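# Reverse the pivot pin so its head sits at yellow

## Task

The pivot pin was inserted from the wrong side. Pull it out, flip it end for end so its head ends up against the yellow cheek, then push it fully home so it passes through every part it currently holds.

## Robot and tools

Robot: two seven-joint xArm7 arms, left_arm and right_arm, each ending in a parallel two-finger gripper. Calibrated bases in the scene frame: left_arm at (-0.003, +0.324, 0) m, right_arm at (-0.036, -0.363, 0) m, each turned only slightly about z. A camera stand sits behind the arms.

Frames. Scene frame: origin at table-top height midway between the nominal bases, +x out over the table, +z up, left_arm on the +y side (arm names do not match image sides). Hand positions, orientations, velocities, targets and wrist-camera poses are reported in each arm's own base frame; fixed cameras and the table use the scene frame. Gripper axes: fingers point along its +z, and they open and close along its y. end_effector_position is the point between the pads when closed, about 2 cm short of the fingertips; closing pushes the tips about 10 mm further along +z, mostly while the pads are over 40 mm apart. Reported poses may be off by a few cm, more at long reach.

Row layout, shared by execute_actions and move: 14 numbers, each in [-1, 1]. First left_arm: dx, dy, dz, rx, ry, rz, opening; then the same seven for right_arm. Always send all 14 even when one arm is idle. dx, dy, dz, rx, ry, rz are an offset (not a pose) from that arm's Hand target at the start of the action or move, along that arm's base axes; rx, ry, rz form a single rotation vector about the Hand target's position. Scale: 1.0 equals 0.6 m for the position part and 180 degrees for rotation. A translation longer than 1.0 may be shortened along its direction. Every row in one action, and every target in one move list, counts from that same start, not from the previous row. A repeated offset in a new call moves the arm again. The opening number is absolute: +1 fully open (0.084 m), -1 closed. Sending six zeros re-asks for the current Hand target; a 0 opening is a real half-open command, so to keep a gripper as is, resend its current command.

execute_actions(actions, cameras): actions is a list of up to 15 actions; each action is a table of up to 15 rows, one per 1/30 s step; missing rows repeat the last row. Images come only when actions is empty or cameras names them (["all"], a list of names, or []). An empty list also reveals scene number and other normally omitted lines.

move(target, speed, blend, opening_speed, blocking, cameras): drives each gripper in a straight line to its offset target; target is one 14-number row or a list of up to 15 rows, all offsets from the same starting Hand targets. speed in m/s, 0.002 to 1, default 0.25 (rotation capped at twice that in rad/s), one value or one per target. blend in m rounds corners of a list; 0 means stop at each. opening_speed, 0.2 or more per second on the -1..+1 scale, makes fingers change gradually. Whole move is capped at 10 s. Paths do not avoid obstacles or the other arm; faster moves lag, stray and hit harder. blocking=false returns after about 0.5 s while the move continues. The result adds a move: line with the ending (done, off_target, moving, held, fault) and limits (paced = pose clipped, held = steps withheld). done means within 3 mm and 2 degrees at rest; it says nothing about contact.

wait(seconds 0-10): lets time pass holding commands. stop(): brakes a running move. zoom_image(camera, region [x0,y0,x1,y1], at most 504x504 pixels) enlarges part of the newest image of cam_head_left, cam_head_right, cam_high, cam_low, cam_left_wrist or cam_right_wrist (each 896x504). clear_fault(arm): clears a reported torque fault on left_arm or right_arm. read_manual(section): licence text only. finished_scene(scene 1 or 2): ends the scene irrevocably; call only when the pin stays correct without the robot.

Control behaviour: each step the commanded pose is clipped to 70 mm and 16 degrees from the measured pose; Hand target in results is the clipped last command and the base for the next offset. Grippers often settle short; a new action re-requests the target, or send the remaining gap. A blocked arm keeps pressing until you command its target back behind the gripper. Large wrist turns can swing the elbow.

Result lines: end_effector_position (m), end_effector_quat_wxyz, velocities; Joint positions (last entry = finger opening in m); grip_measured on the -1..+1 scale; joint torques (include arm weight, offset and noisy); Tool commands; motor temperatures; step readings of position for action calls. "within noise" means the arm is still.

Gripping: hold by commanding an opening well below grip_measured; lower squeezes harder (about 24 N per pad max). Fast closing can over-squeeze.

Avoid: anything falling or being left off the table (fails), dropping or releasing moving parts, fast impacts, hard pushes on fixed or heavy objects, any arm-to-arm contact or gripping the other arm's fingers. Torque faults occur when contact torque hits limits (waist 44.1, shoulder 44.3, upper arm roll, elbow, forearm roll 28.2, wrist pitch 15.2, wrist roll 15.8 N m, held weight included) or a motor sits at its limit 1 s; the arm then stops until clear_fault. Motors heat when loaded, stretched or pushing; MOTOR HOT appears at 65 °C, brakes lock at 80 °C for 30-60 s. Time spent thinking lets the scene run, so plan briefly and move smoothly.

Each tool is called after "Emit:" as name([rows], argument=value, ...), one row to a line, values as JSON.

## Session

Emit:
execute_actions(actions=[])

Scene clock: 0.00 s.
left_arm: end_effector_position=(+0.6654, +0.1627, +0.1488) grip_measured=+1.00 end_effector_quat_wxyz=(+0.066, +0.887, +0.008, +0.457) | right_arm: end_effector_position=(+0.5258, +0.6136, +0.1752) grip_measured=+1.00 end_effector_quat_wxyz=(-0.335, +0.827, +0.394, +0.220)
Joint positions: left_arm=[0.823 0.623 -0.716 1.372 -1.776 0.034 2.137 0.084] | right_arm=[0.654 0.898 0.222 1.987 0.668 0.533 -0.64 0.084]
Joint velocities: within noise
Joint torques (N m): no reading
Motor temperatures (°C): left_arm=[39 40 33 41 40 31 47] | right_arm=[42 35 36 39 44 37 37]
Hand target: left_arm +0.6654, +0.1627, +0.1488; +0.066, +0.887, +0.008, +0.457 | right_arm +0.5258, +0.6136, +0.1752; -0.335, +0.827, +0.394, +0.220
Tool commands: left_gripper/opening=+1.0 right_gripper/opening=+1.0

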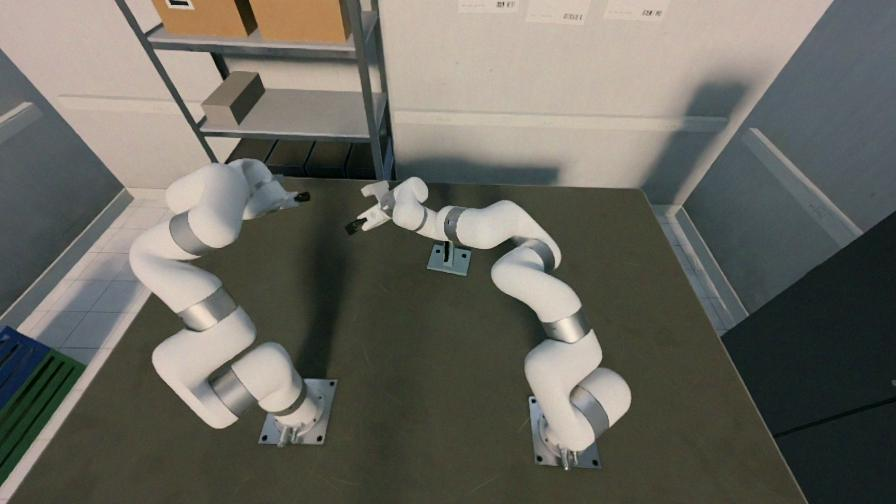

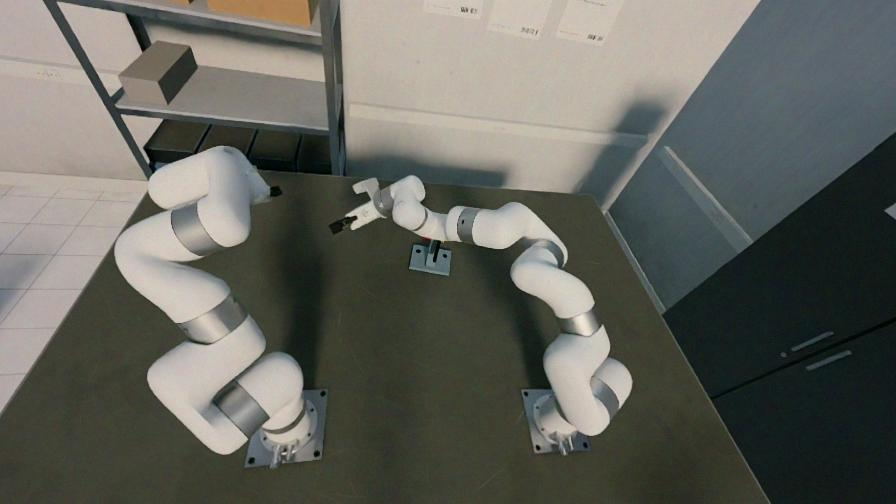

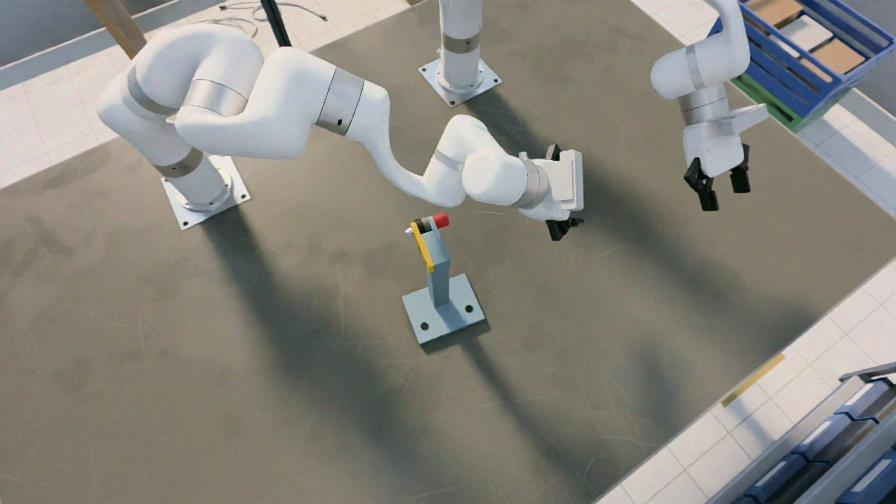

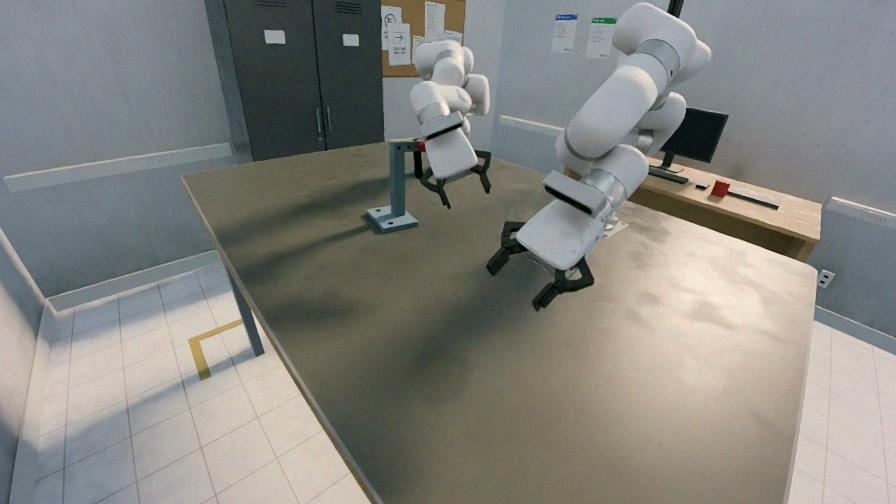

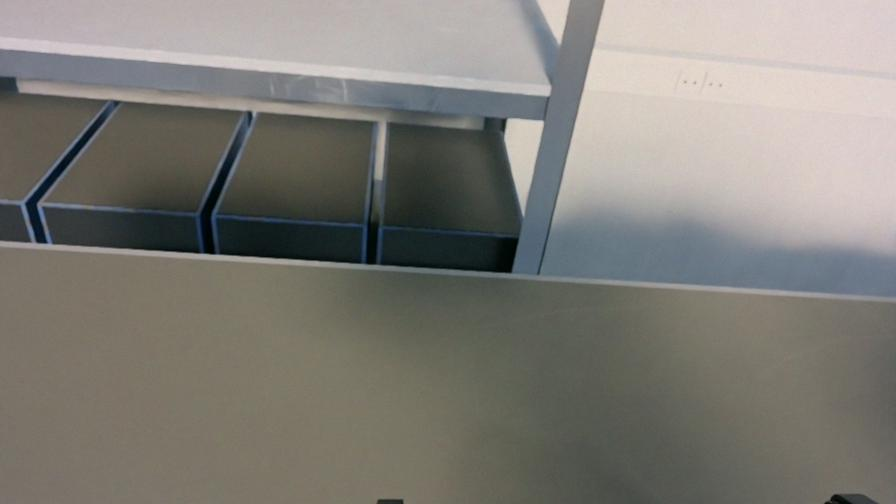

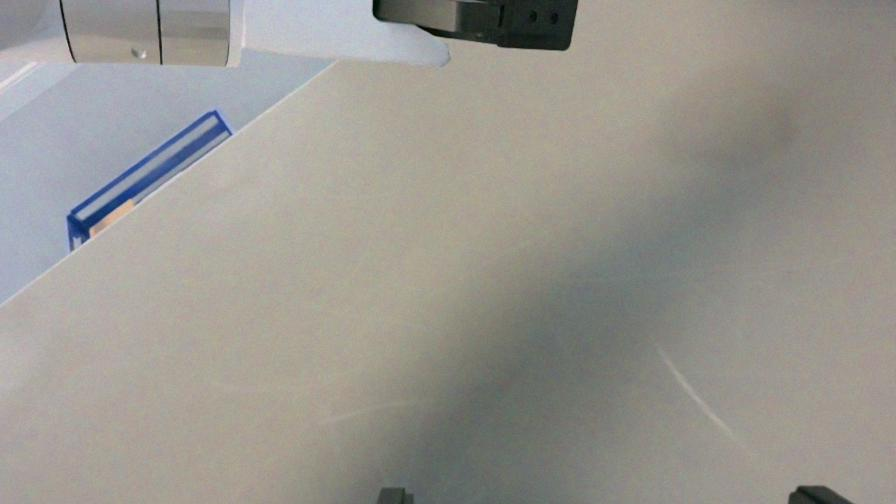

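Emit:
zoom_image(camera="cam_high", region=[380, 190, 500, 350])

Emit:
zoom_image(camera="cam_low", region=[340, 110, 480, 240])

Emit:
zoom_image(camera="cam_head_right", region=[370, 210, 490, 300])

Emit:
zoom_image(camera="cam_head_left", region=[400, 210, 500, 290])

Scaled by 3.150 from the camera's 896x504 image, which has a finer 1280x720 frame.

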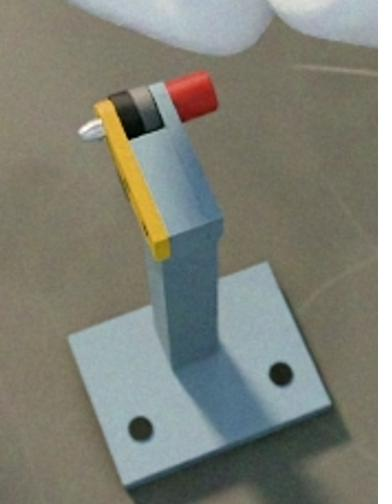

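Scaled by 3.600 from the camera's 896x504 image, which has a finer 1280x720 frame.

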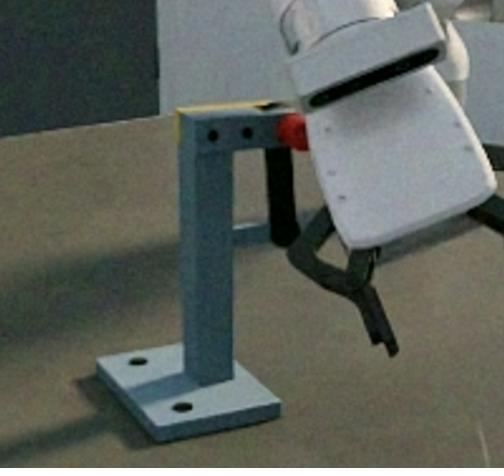

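Scaled by 4.200 from the camera's 896x504 image, which has a finer 1280x720 frame.

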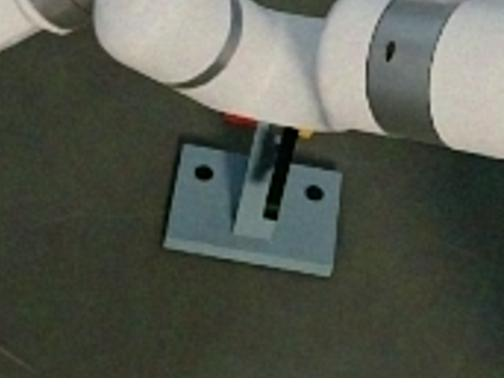

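Scaled by 5.040 from the camera's 896x504 image, which has a finer 1280x720 frame.

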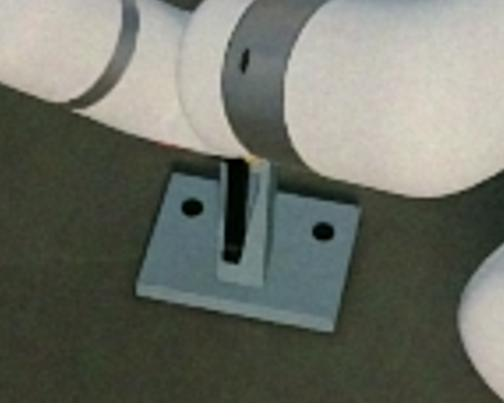

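Emit:
move([
  [0,0,0.1,0,0,0,1, 0,0,0.4,0,0,0,1],
  [0,0,0.1,0,0,0,1,-0.3,-0.5,0.4,0,0,0,1],
  [0,0,0.1,0,0,0,1,-0.35,-0.9,0.35,0,0,0,1],
], blend=0.05, speed=0.4, cameras=["all"])

Scene clock: 29.13 s.
left_arm: end_effector_position=(+0.6654, +0.1627, +0.2088) grip_measured=+1.00 end_effector_quat_wxyz=(+0.066, +0.887, +0.008, +0.457) | right_arm: end_effector_position=(+0.3158, +0.0736, +0.3852) grip_measured=+1.00 end_effector_quat_wxyz=(-0.335, +0.827, +0.394, +0.220)
Joint positions: left_arm=[0.821 0.475 -0.697 1.286 -1.375 0.076 1.645 0.084] | right_arm=[0.225 -0.651 -0.409 0.826 0.586 1.437 -1.08 0.084]
Joint torques (N m): left_arm=[-7.21 -35.46 -3.3 13.47 2.09 1.37 -1.66] | right_arm=[-2.98 -0.49 2.32 23.62 -2.17 1.3 -2.38]
Motor temperatures (°C): left_arm=[39 42 34 46 40 31 47] | right_arm=[42 39 36 48 44 37 37]
Hand target: left_arm +0.6654, +0.1627, +0.2088; +0.066, +0.887, +0.008, +0.457 | right_arm +0.3158, +0.0736, +0.3852; -0.335, +0.827, +0.394, +0.220
Off the commanded pose: left_arm 0.000 m, 0 deg | right_arm 0.000 m, 0 deg.
move: done; limits=paced

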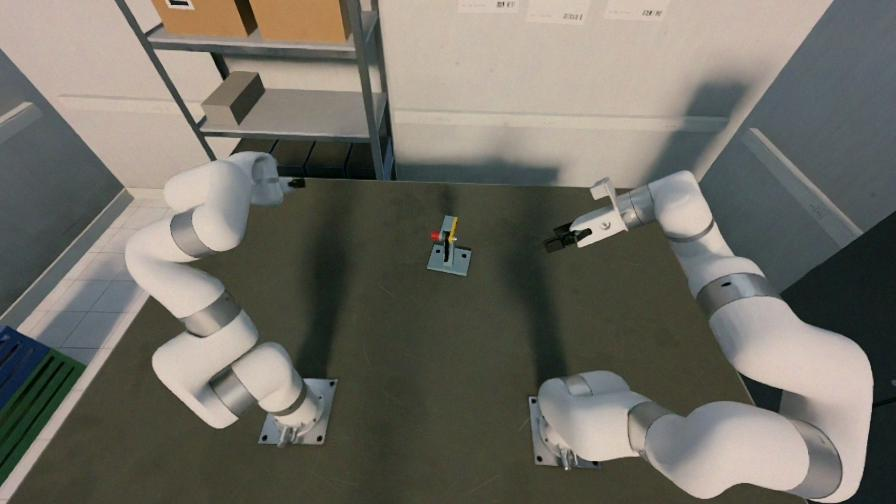

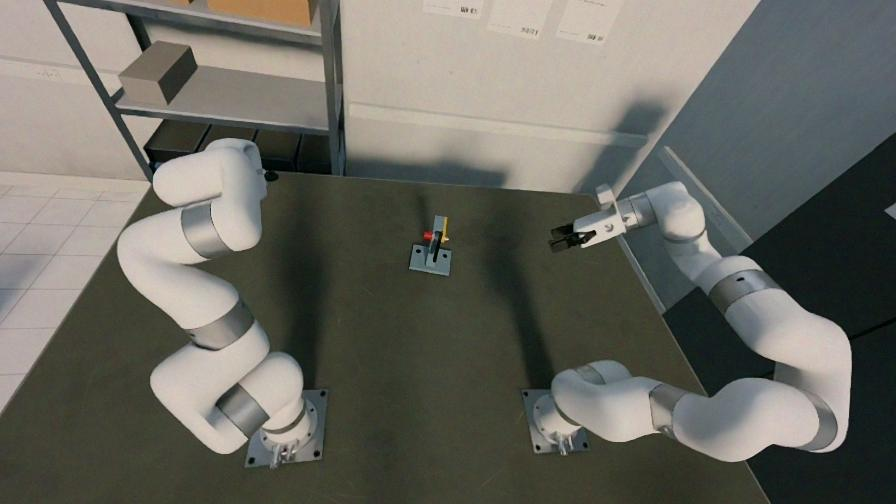

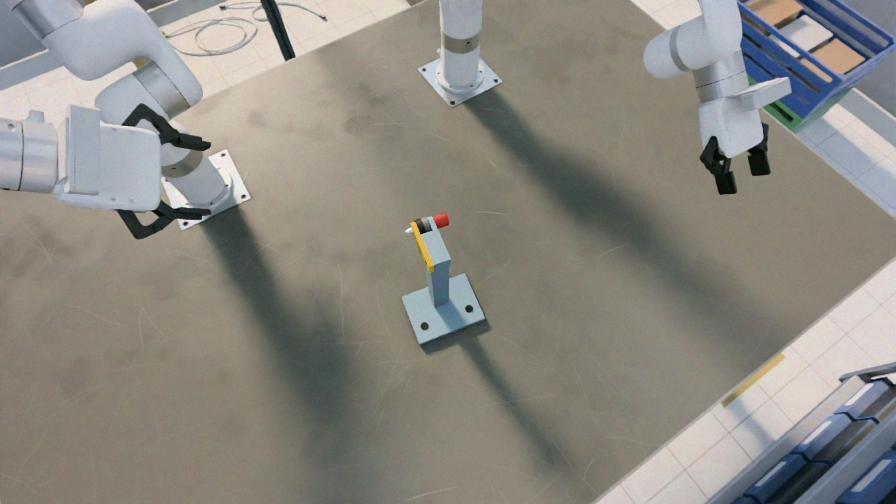

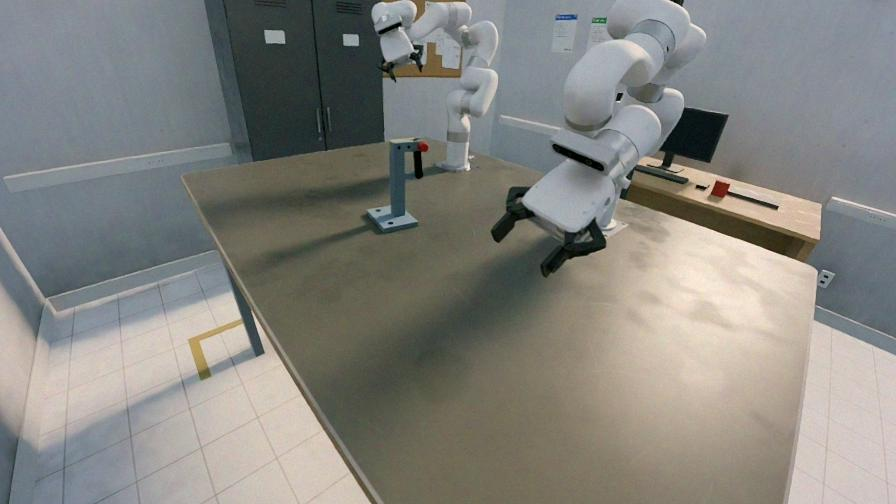

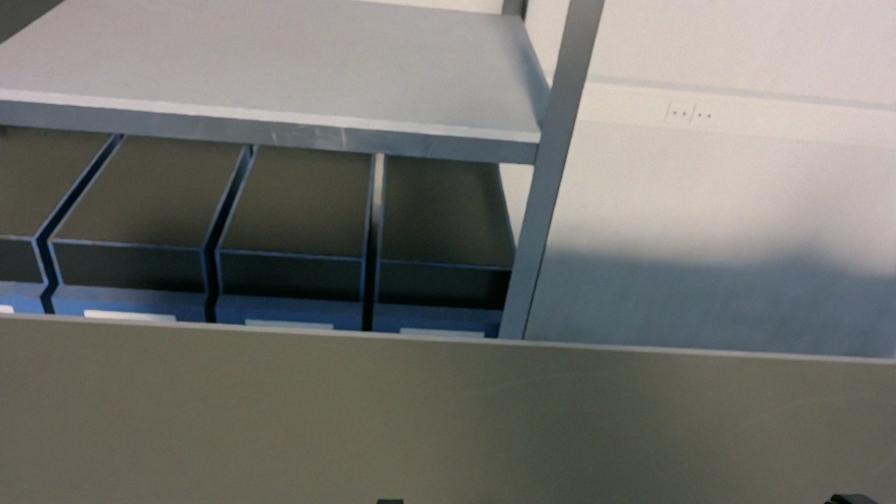

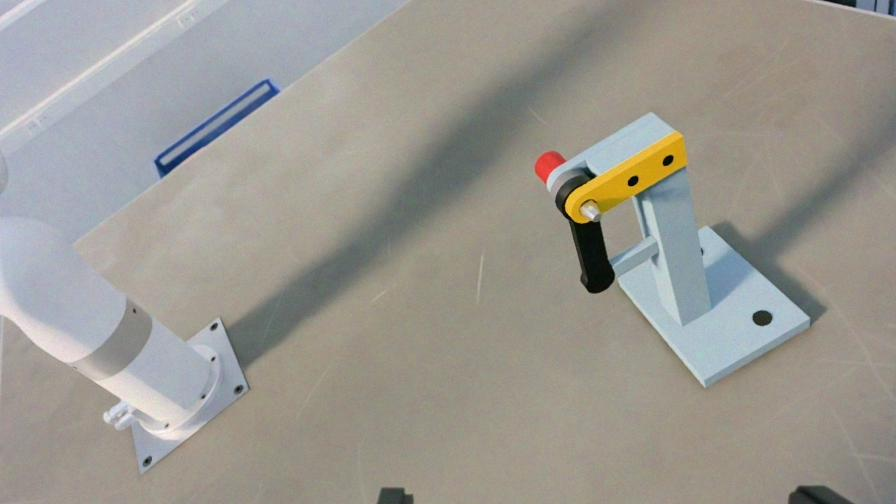

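Emit:
zoom_image(camera="cam_right_wrist", region=[500, 90, 830, 400])

Emit:
zoom_image(camera="cam_head_left", region=[415, 205, 485, 285])

Emit:
zoom_image(camera="cam_low", region=[360, 120, 450, 240])

Emit:
zoom_image(camera="cam_high", region=[395, 200, 495, 350])

Scaled by 1.527 from the camera's 896x504 image, which has a finer 1280x720 frame.

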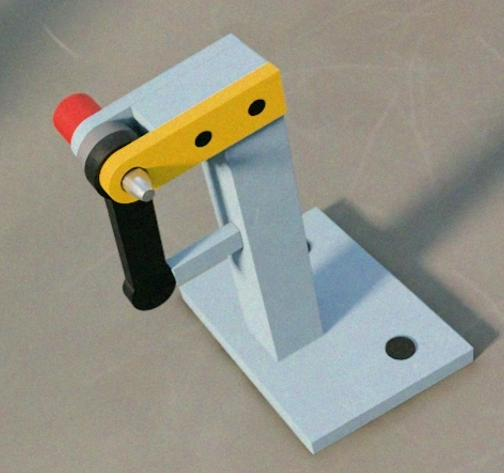

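Scaled by 6.300 from the camera's 896x504 image, which has a finer 1280x720 frame.

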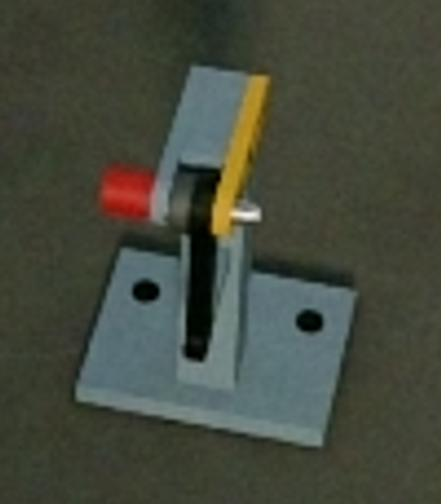

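Scaled by 4.200 from the camera's 896x504 image, which has a finer 1280x720 frame.

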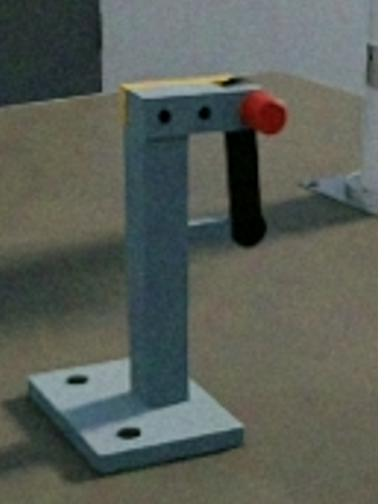

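Scaled by 3.360 from the camera's 896x504 image, which has a finer 1280x720 frame.

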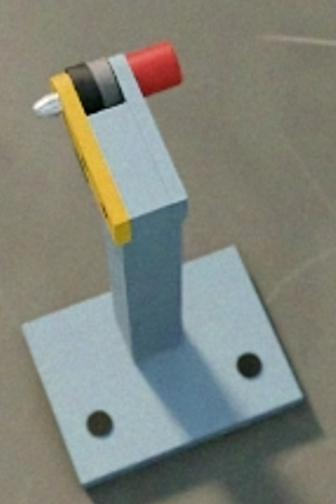

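Emit:
move(target=[-0.342,-0.771,0.252,0.298,0.1784,-0.5216,1,0.007,0.487,-0.35,0.0037,-0.3065,-0.4097,0.2], speed=0.5, cameras=["all"])

Scene clock: 123.87 s.
left_arm: end_effector_position=(+0.4602, -0.2999, +0.3600) grip_measured=+1.00 end_effector_quat_wxyz=(+0.000, -0.631, +0.776, +0.000) | right_arm: end_effector_position=(+0.3200, +0.3658, +0.1752) grip_measured=+0.19 end_effector_quat_wxyz=(+0.060, +0.705, -0.060, +0.704)
Joint positions: left_arm=[0.131 0.413 -0.975 1.858 0.338 1.614 0.989 0.084] | right_arm=[-1.05 -1.176 2.339 1.253 2.124 -0.989 -0.512 0.052]
Joint torques (N m): left_arm=[-7.23 -16.17 -3.74 18.04 1.26 -0.22 -1.73] | right_arm=[-2.81 15.07 -12.78 9.46 2.29 -4.9 -2.48]
Motor temperatures (°C): left_arm=[39 43 33 48 40 31 48] | right_arm=[42 36 37 55 44 37 38]
Hand target: left_arm +0.4602, -0.2999, +0.3600; +0.000, -0.631, +0.776, +0.000 | right_arm +0.3200, +0.3658, +0.1752; +0.060, +0.705, -0.060, +0.704
Off the commanded pose: left_arm 0.000 m, 0 deg | right_arm 0.000 m, 0 deg.
move: done; limits=paced

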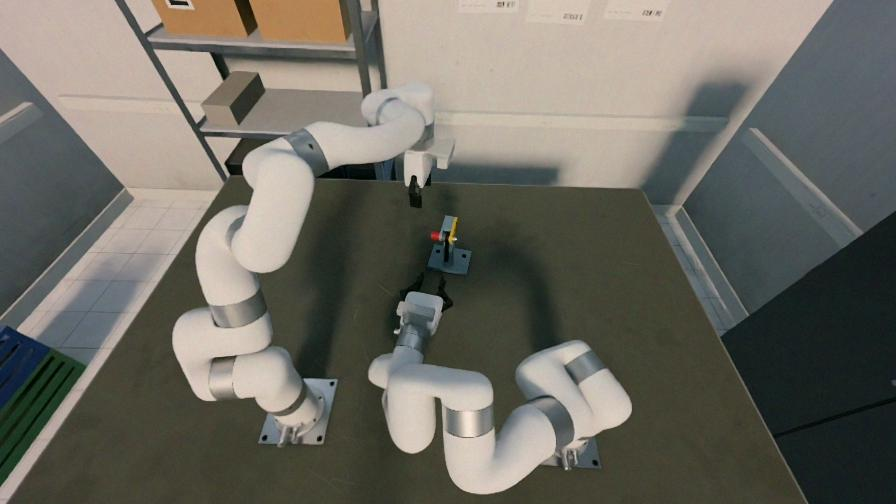

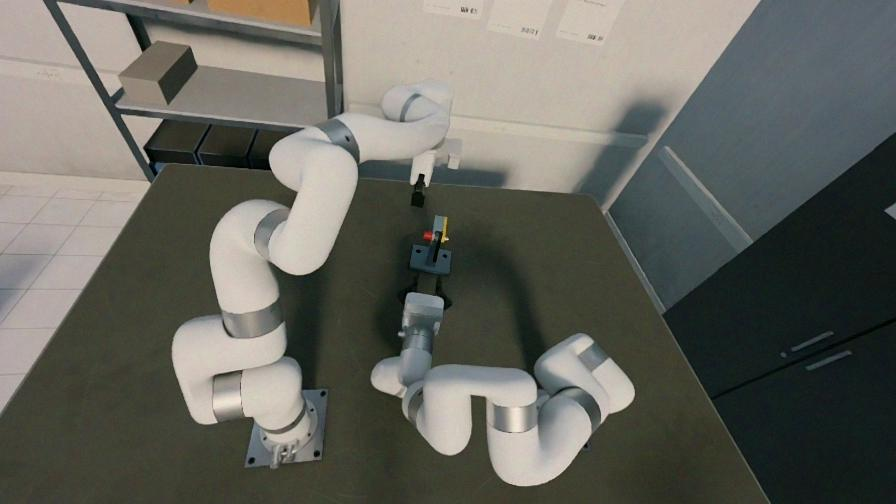

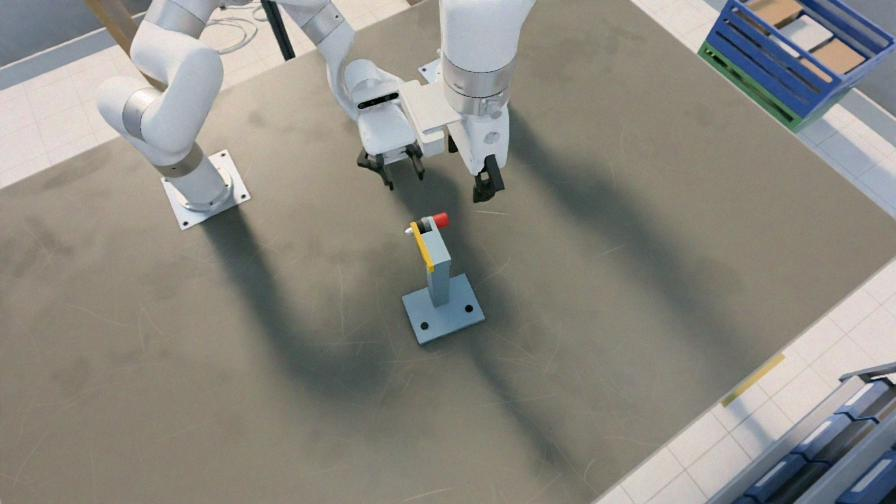

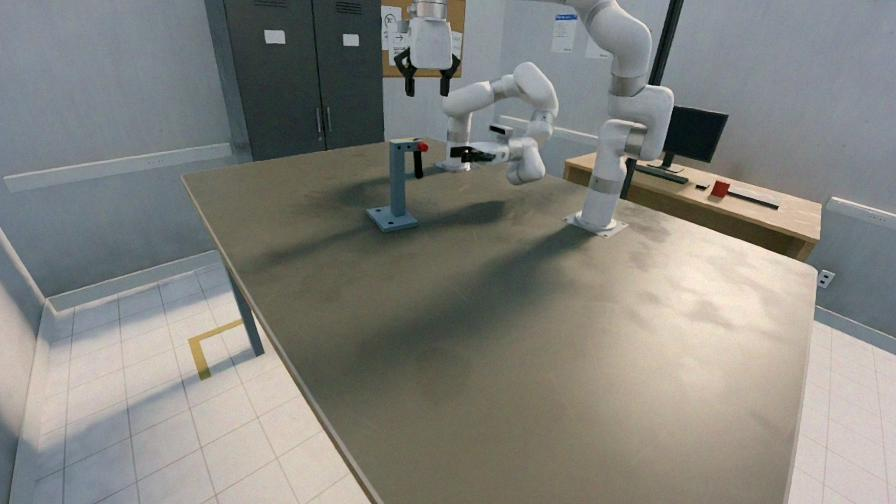

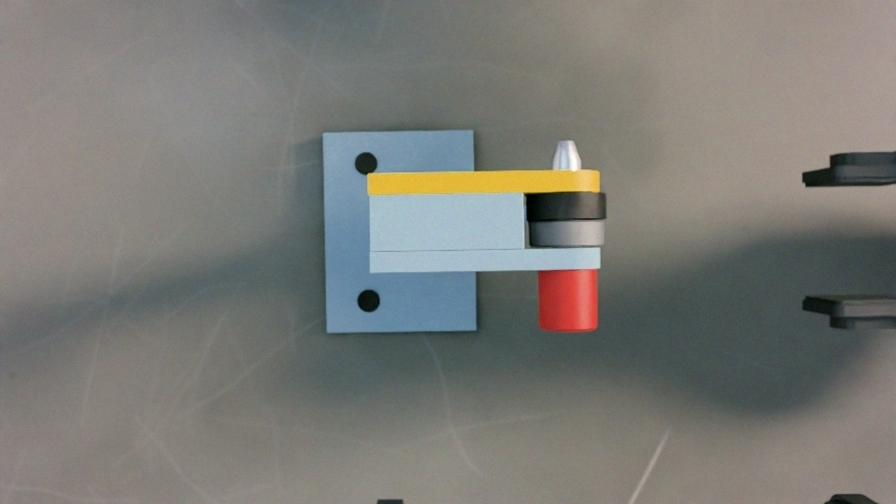

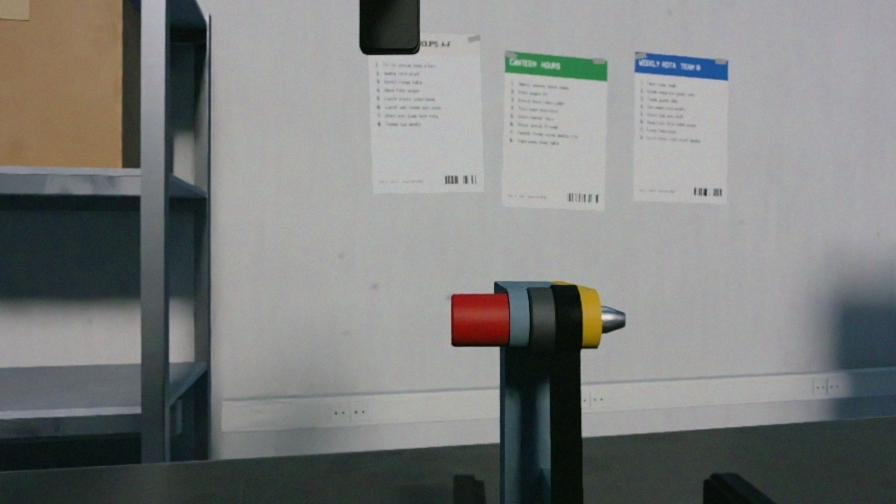

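Emit:
move(target=[-0.0333,-0.0642,-0.1,0,0,0,0.2,0.2172,-0.0643,-0.0117,0,0,0,0.2], speed=0.15, cameras=["cam_left_wrist","cam_right_wrist","cam_low"])

Scene clock: 157.07 s.
left_arm: end_effector_position=(+0.4402, -0.3384, +0.3000) grip_measured=+0.19 end_effector_quat_wxyz=(+0.000, -0.631, +0.776, +0.000) | right_arm: end_effector_position=(+0.4503, +0.3272, +0.1681) grip_measured=+0.19 end_effector_quat_wxyz=(+0.060, +0.705, -0.060, +0.704)
Joint positions: left_arm=[0.109 0.417 -0.984 1.674 0.346 1.442 0.896 0.052] | right_arm=[-1.239 -1.33 2.206 1.242 1.939 -0.715 -0.324 0.052]
Joint torques (N m): left_arm=[-7.23 -15.82 -4.5 14.28 1.22 -4.68 -1.6] | right_arm=[-3.13 14.11 -20.18 7.09 -5.38 0.07 2.56]
Motor temperatures (°C): left_arm=[39 42 33 51 40 31 48] | right_arm=[42 37 41 46 44 38 38]
Hand target: left_arm +0.4402, -0.3384, +0.3000; +0.000, -0.631, +0.776, +0.000 | right_arm +0.4504, +0.3272, +0.1681; +0.060, +0.705, -0.060, +0.704
Off the commanded pose: left_arm 0.000 m, 0 deg | right_arm 0.000 m, 0 deg.
move: done
Images, in order (width x height): cam_low 896x504, cam_left_wrist 896x504, cam_right_wrist 896x504.

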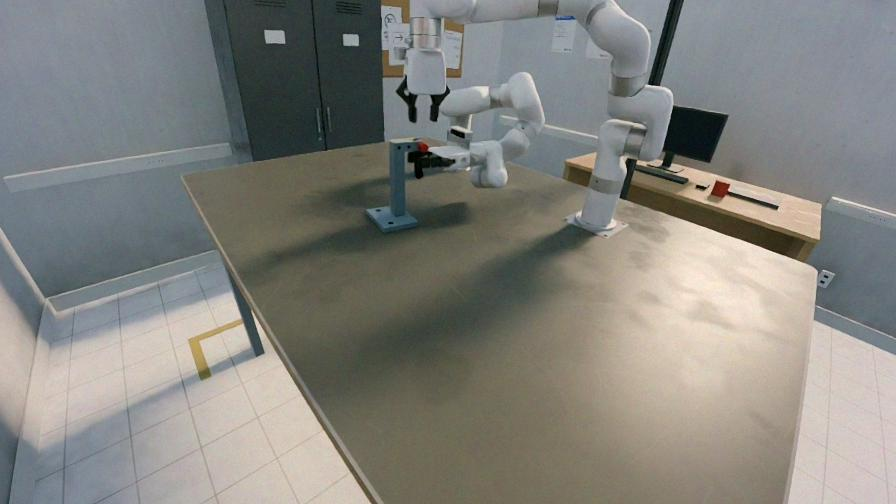

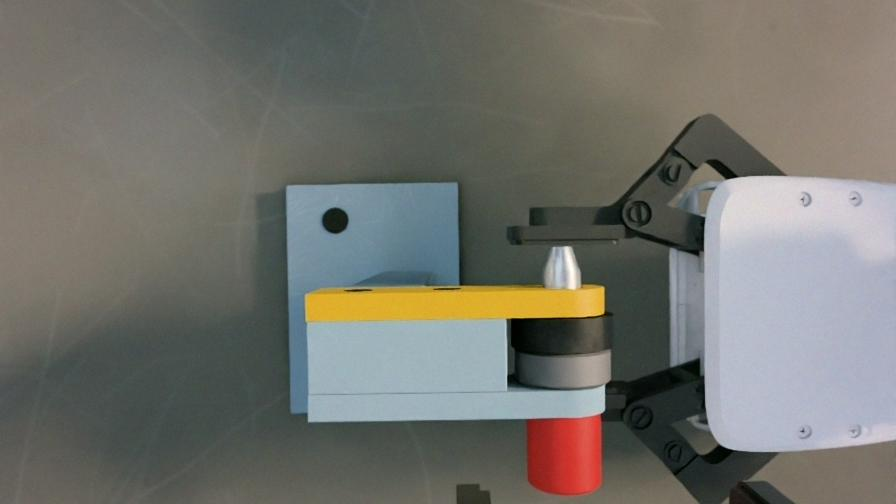

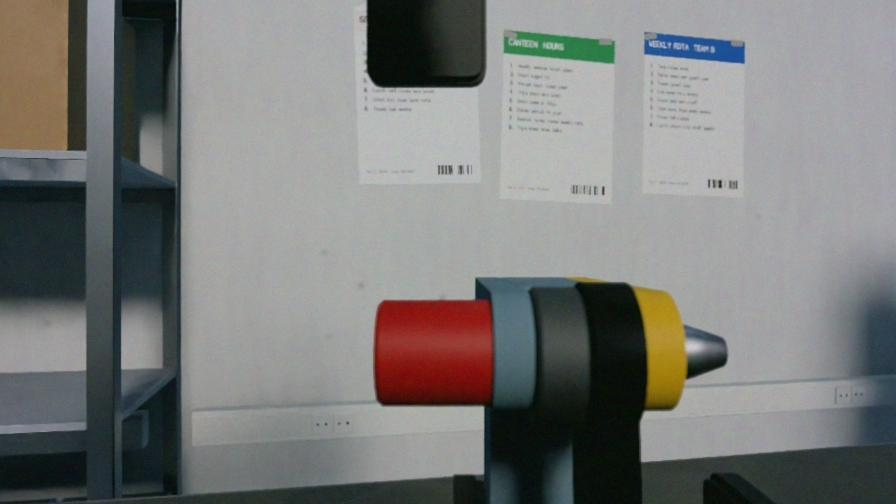

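Emit:
move(target=[0.0005,0.0025,-0.0917,0,0,0,0.2,0,0,0,0,0,0,-1], speed=0.15, cameras=["cam_left_wrist","cam_right_wrist"])

Scene clock: 179.57 s.
left_arm: end_effector_position=(+0.4405, -0.3369, +0.2450) grip_measured=+0.19 end_effector_quat_wxyz=(+0.000, -0.631, +0.776, +0.000) | right_arm: end_effector_position=(+0.4504, +0.3272, +0.1681) grip_measured=-0.78 end_effector_quat_wxyz=(+0.060, +0.705, -0.060, +0.704)
Joint positions: left_arm=[0.138 0.428 -0.973 1.524 0.364 1.291 0.881 0.052] | right_arm=[-1.239 -1.33 2.206 1.242 1.939 -0.714 -0.323 0.01]
Joint torques (N m): left_arm=[6.69 -15.57 -5.05 14.01 1.44 -4.74 -1.72] | right_arm=[-2.31 15.76 -19.65 2.78 -1.61 -1.84 1.45]
Motor temperatures (°C): left_arm=[39 41 33 49 40 32 48] | right_arm=[42 37 47 43 44 38 38]
Hand target: left_arm +0.4405, -0.3369, +0.2450; +0.000, -0.631, +0.776, +0.000 | right_arm +0.4504, +0.3272, +0.1681; +0.060, +0.705, -0.060, +0.704
Off the commanded pose: left_arm 0.000 m, 0 deg | right_arm 0.000 m, 0 deg.
move: done
Images, in order (width x height): cam_left_wrist 896x504, cam_right_wrist 896x504.

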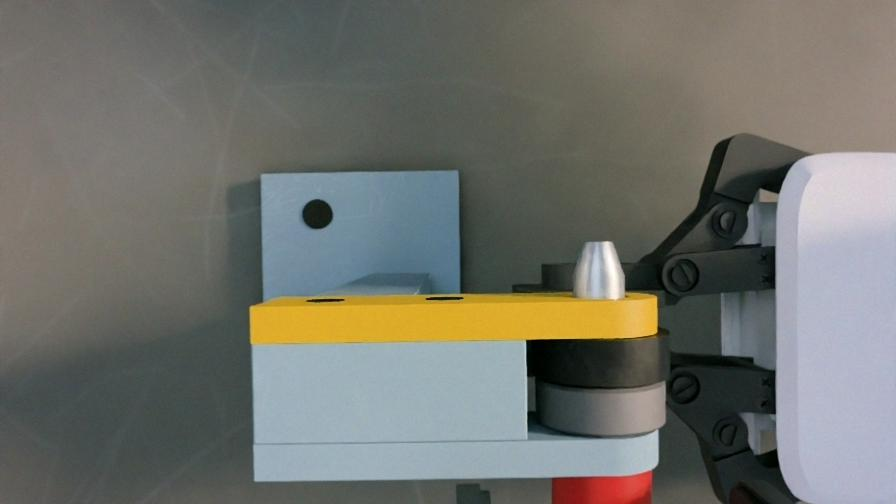

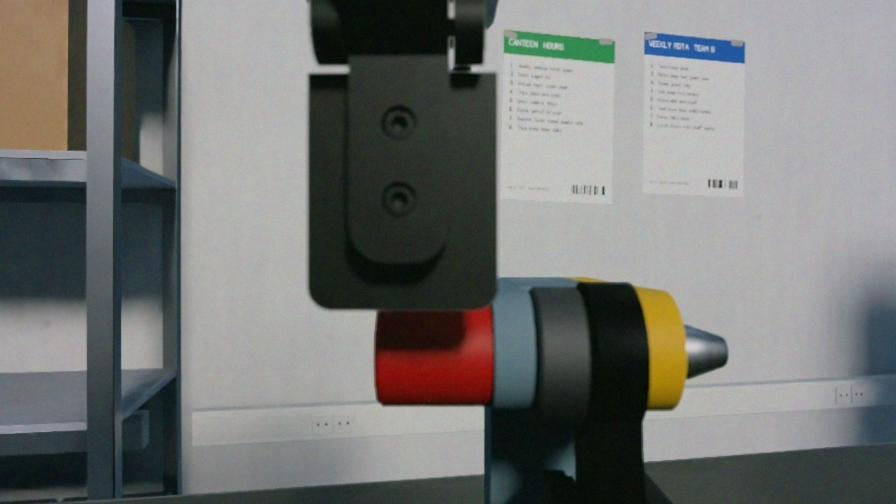

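Emit:
move([
  [0.001,0.005,0,0,0,0,0.2,0.0,0.0,0,0,0,0,-1],
  [0.001,0.005,-0.048,0,0,0,0.2,0.0,0.0,0,0,0,0,-1],
  [0.001,0.005,-0.048,0,0,0,-0.7,0.0005,0.0025,0,0,0,0,-1],
], speed=0.1, opening_speed=2, cameras=["cam_left_wrist","cam_right_wrist"])

Scene clock: 192.43 s.
left_arm: end_effector_position=(+0.4411, -0.3339, +0.2161) grip_measured=-0.49 end_effector_quat_wxyz=(+0.000, -0.631, +0.776, +0.000) | right_arm: end_effector_position=(+0.4506, +0.3287, +0.1682) grip_measured=-0.78 end_effector_quat_wxyz=(+0.060, +0.705, -0.060, +0.704)
Joint positions: left_arm=[0.148 0.442 -0.961 1.456 0.383 1.217 0.872 0.023] | right_arm=[-1.244 -1.329 2.208 1.25 1.941 -0.719 -0.33 0.01]
Joint torques (N m): left_arm=[-5.22 -15.75 -4.93 19.89 1.23 -5.68 -1.63] | right_arm=[-2.75 18.96 -15.37 6.44 0.25 -2.87 -2.24]
Hand target: left_arm +0.4411, -0.3339, +0.2162; +0.000, -0.631, +0.776, +0.000 | right_arm +0.4507, +0.3287, +0.1681; +0.060, +0.705, -0.060, +0.704
Off the commanded pose: left_arm 0.000 m, 0 deg | right_arm 0.000 m, 0 deg.
move: done
Images, in order (width x height): cam_left_wrist 896x504, cam_right_wrist 896x504.

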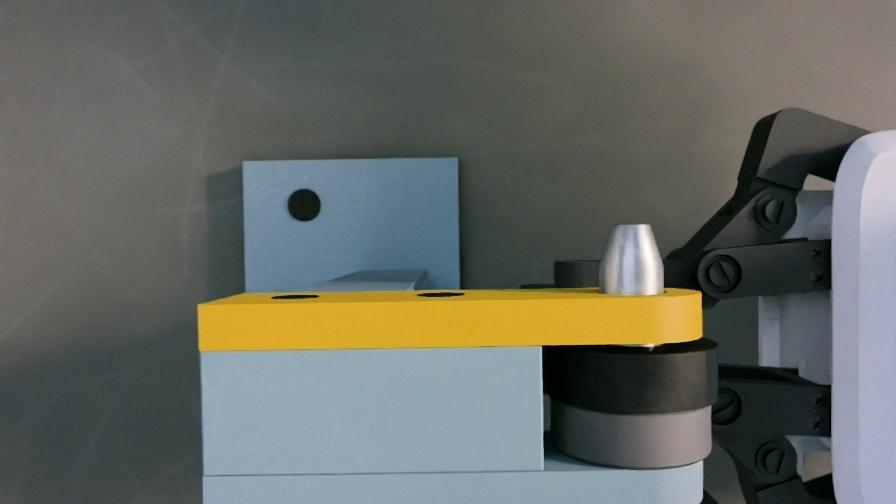

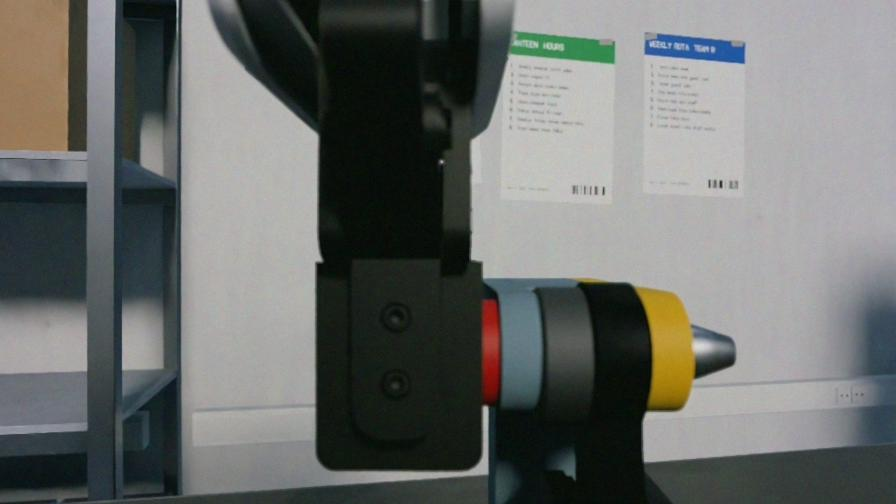

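Emit:
move([
  [0,0,0,0,0,0,-1,0.0005,0.0025,0,0,0,0,-1],
  [0.0289,0.1387,0,0,0,0,-1,0.0005,0.0025,0,0,0,0,-1],
], speed=0.05, cameras=["cam_left_wrist","cam_right_wrist"])

Scene clock: 203.13 s.
left_arm: end_effector_position=(+0.4585, -0.2507, +0.2162) grip_measured=-0.49 end_effector_quat_wxyz=(+0.000, -0.631, +0.776, +0.000) | right_arm: end_effector_position=(+0.4510, +0.3302, +0.1681) grip_measured=-0.78 end_effector_quat_wxyz=(+0.060, +0.705, -0.060, +0.704)
Joint positions: left_arm=[0.385 0.305 -0.99 1.312 0.278 1.155 1.077 0.022] | right_arm=[-1.248 -1.328 2.211 1.257 1.942 -0.723 -0.336 0.01]
Joint torques (N m): left_arm=[6.34 -27.08 -12.37 14.87 -0.84 -4.91 1.7] | right_arm=[7.86 18.18 -19.87 11.63 -6.71 0.11 -2.64]
Hand target: left_arm +0.4585, -0.2507, +0.2162; +0.000, -0.631, +0.776, +0.000 | right_arm +0.4510, +0.3302, +0.1681; +0.060, +0.705, -0.060, +0.704
Off the commanded pose: left_arm 0.000 m, 0 deg | right_arm 0.000 m, 0 deg.
move: done
Images, in order (width x height): cam_left_wrist 896x504, cam_right_wrist 896x504.

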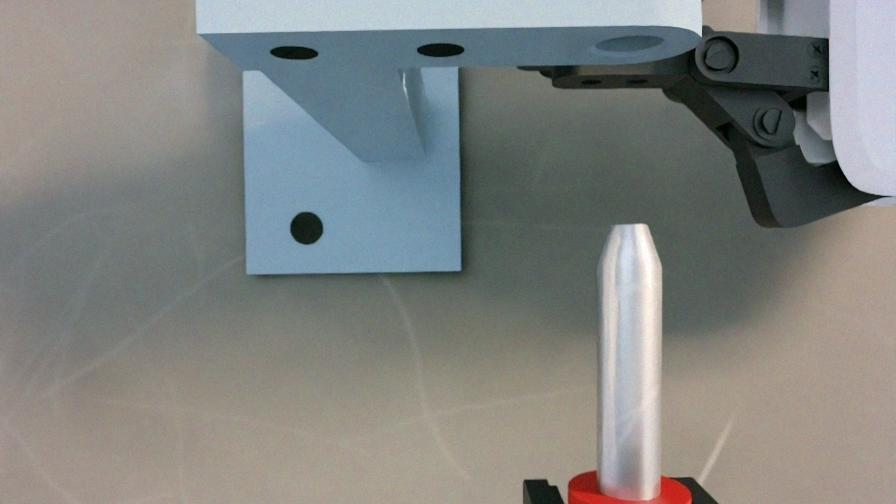

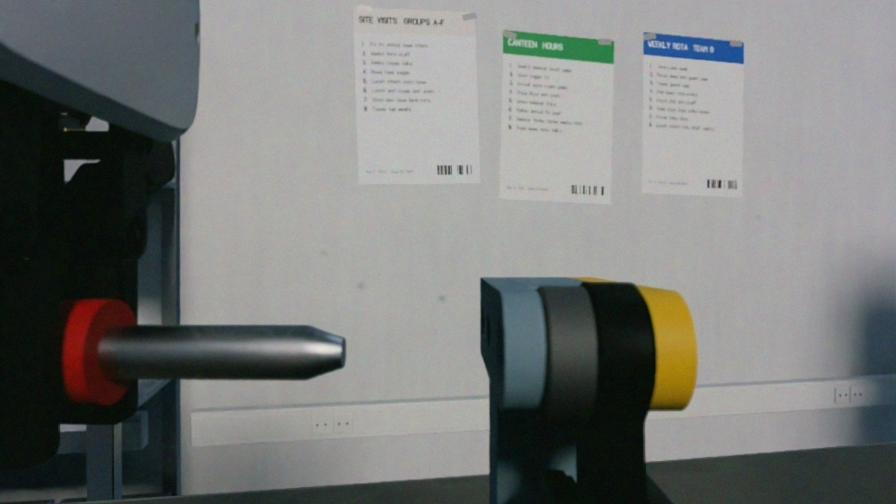

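Emit:
move([
  [0,0,0.207,0,0,0,-1,0,0,0,0,0,0,-1],
  [-0.04,-0.19,0.207,0,0,0.5,-1,0,0,0,0,0,0,-1],
  [-0.0817,-0.3915,0.207,0,0,1,-1,0,0,0,0,0,0,-1],
  [-0.0817,-0.3915,0,0,0,1,-1,0,0,0,0,0,0,-1],
], speed=[0.3,0.5,0.5,0.25], blend=[0.03,0.05,0.02,0], cameras=["cam_left_wrist","cam_right_wrist","cam_head_left"])

Scene clock: 225.10 s.
left_arm: end_effector_position=(+0.4095, -0.4856, +0.2162) grip_measured=-0.49 end_effector_quat_wxyz=(+0.000, +0.776, +0.631, +0.000) | right_arm: end_effector_position=(+0.4510, +0.3302, +0.1681) grip_measured=-0.78 end_effector_quat_wxyz=(+0.060, +0.705, -0.060, +0.704)
Joint positions: left_arm=[-0.507 0.663 -0.568 1.922 0.346 1.353 -2.416 0.022] | right_arm=[-1.248 -1.328 2.211 1.257 1.942 -0.723 -0.336 0.01]
Joint torques (N m): left_arm=[6.37 -43.18 -13.25 13.97 1.48 -4.37 -1.7] | right_arm=[7.7 15.65 -20.49 12.12 -6.28 -1.68 -3.07]
Hand target: left_arm +0.4095, -0.4856, +0.2162; +0.000, +0.776, +0.631, +0.000 | right_arm +0.4510, +0.3302, +0.1681; +0.060, +0.705, -0.060, +0.704
Off the commanded pose: left_arm 0.000 m, 0 deg | right_arm 0.000 m, 0 deg.
move: done
Images, in order (width x height): cam_head_left 896x504, cam_left_wrist 896x504, cam_right_wrist 896x504.

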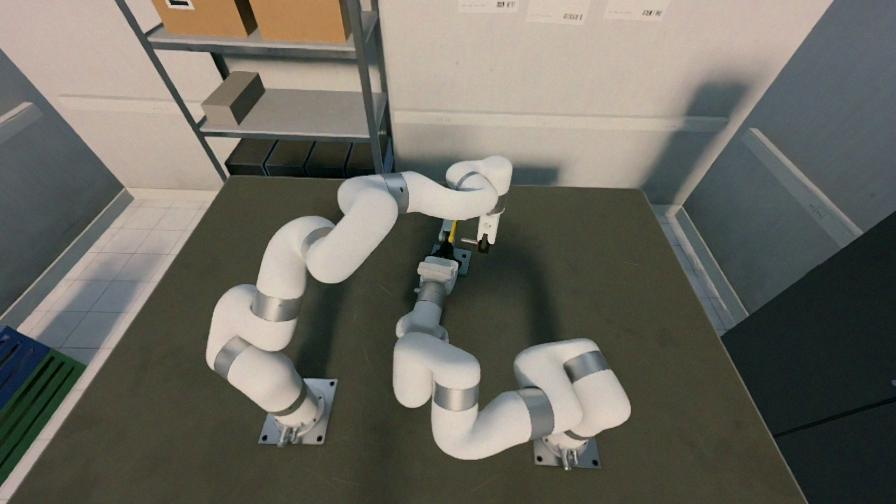

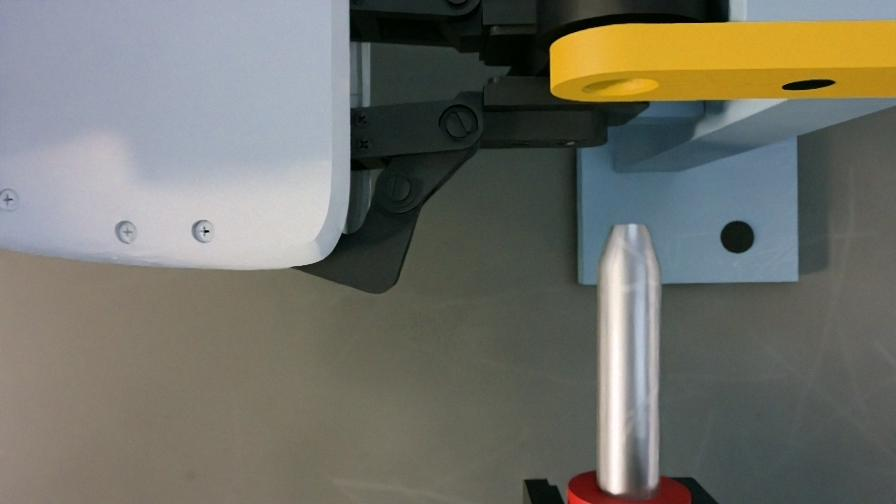

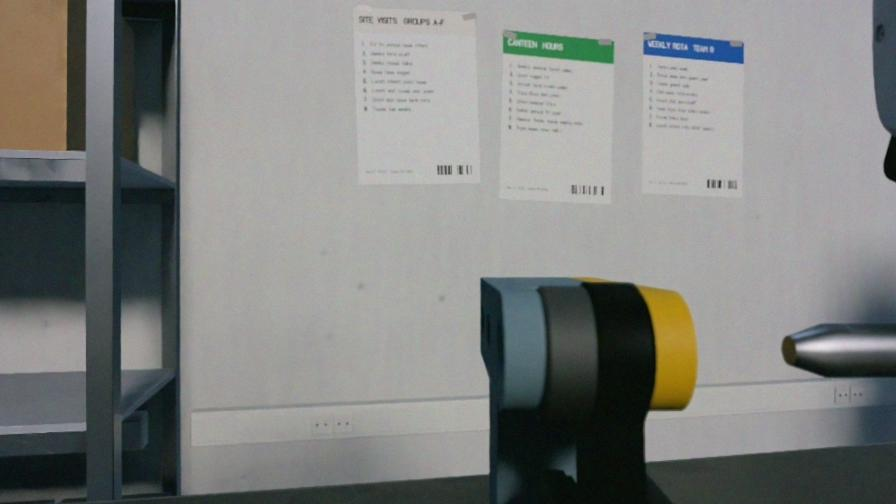

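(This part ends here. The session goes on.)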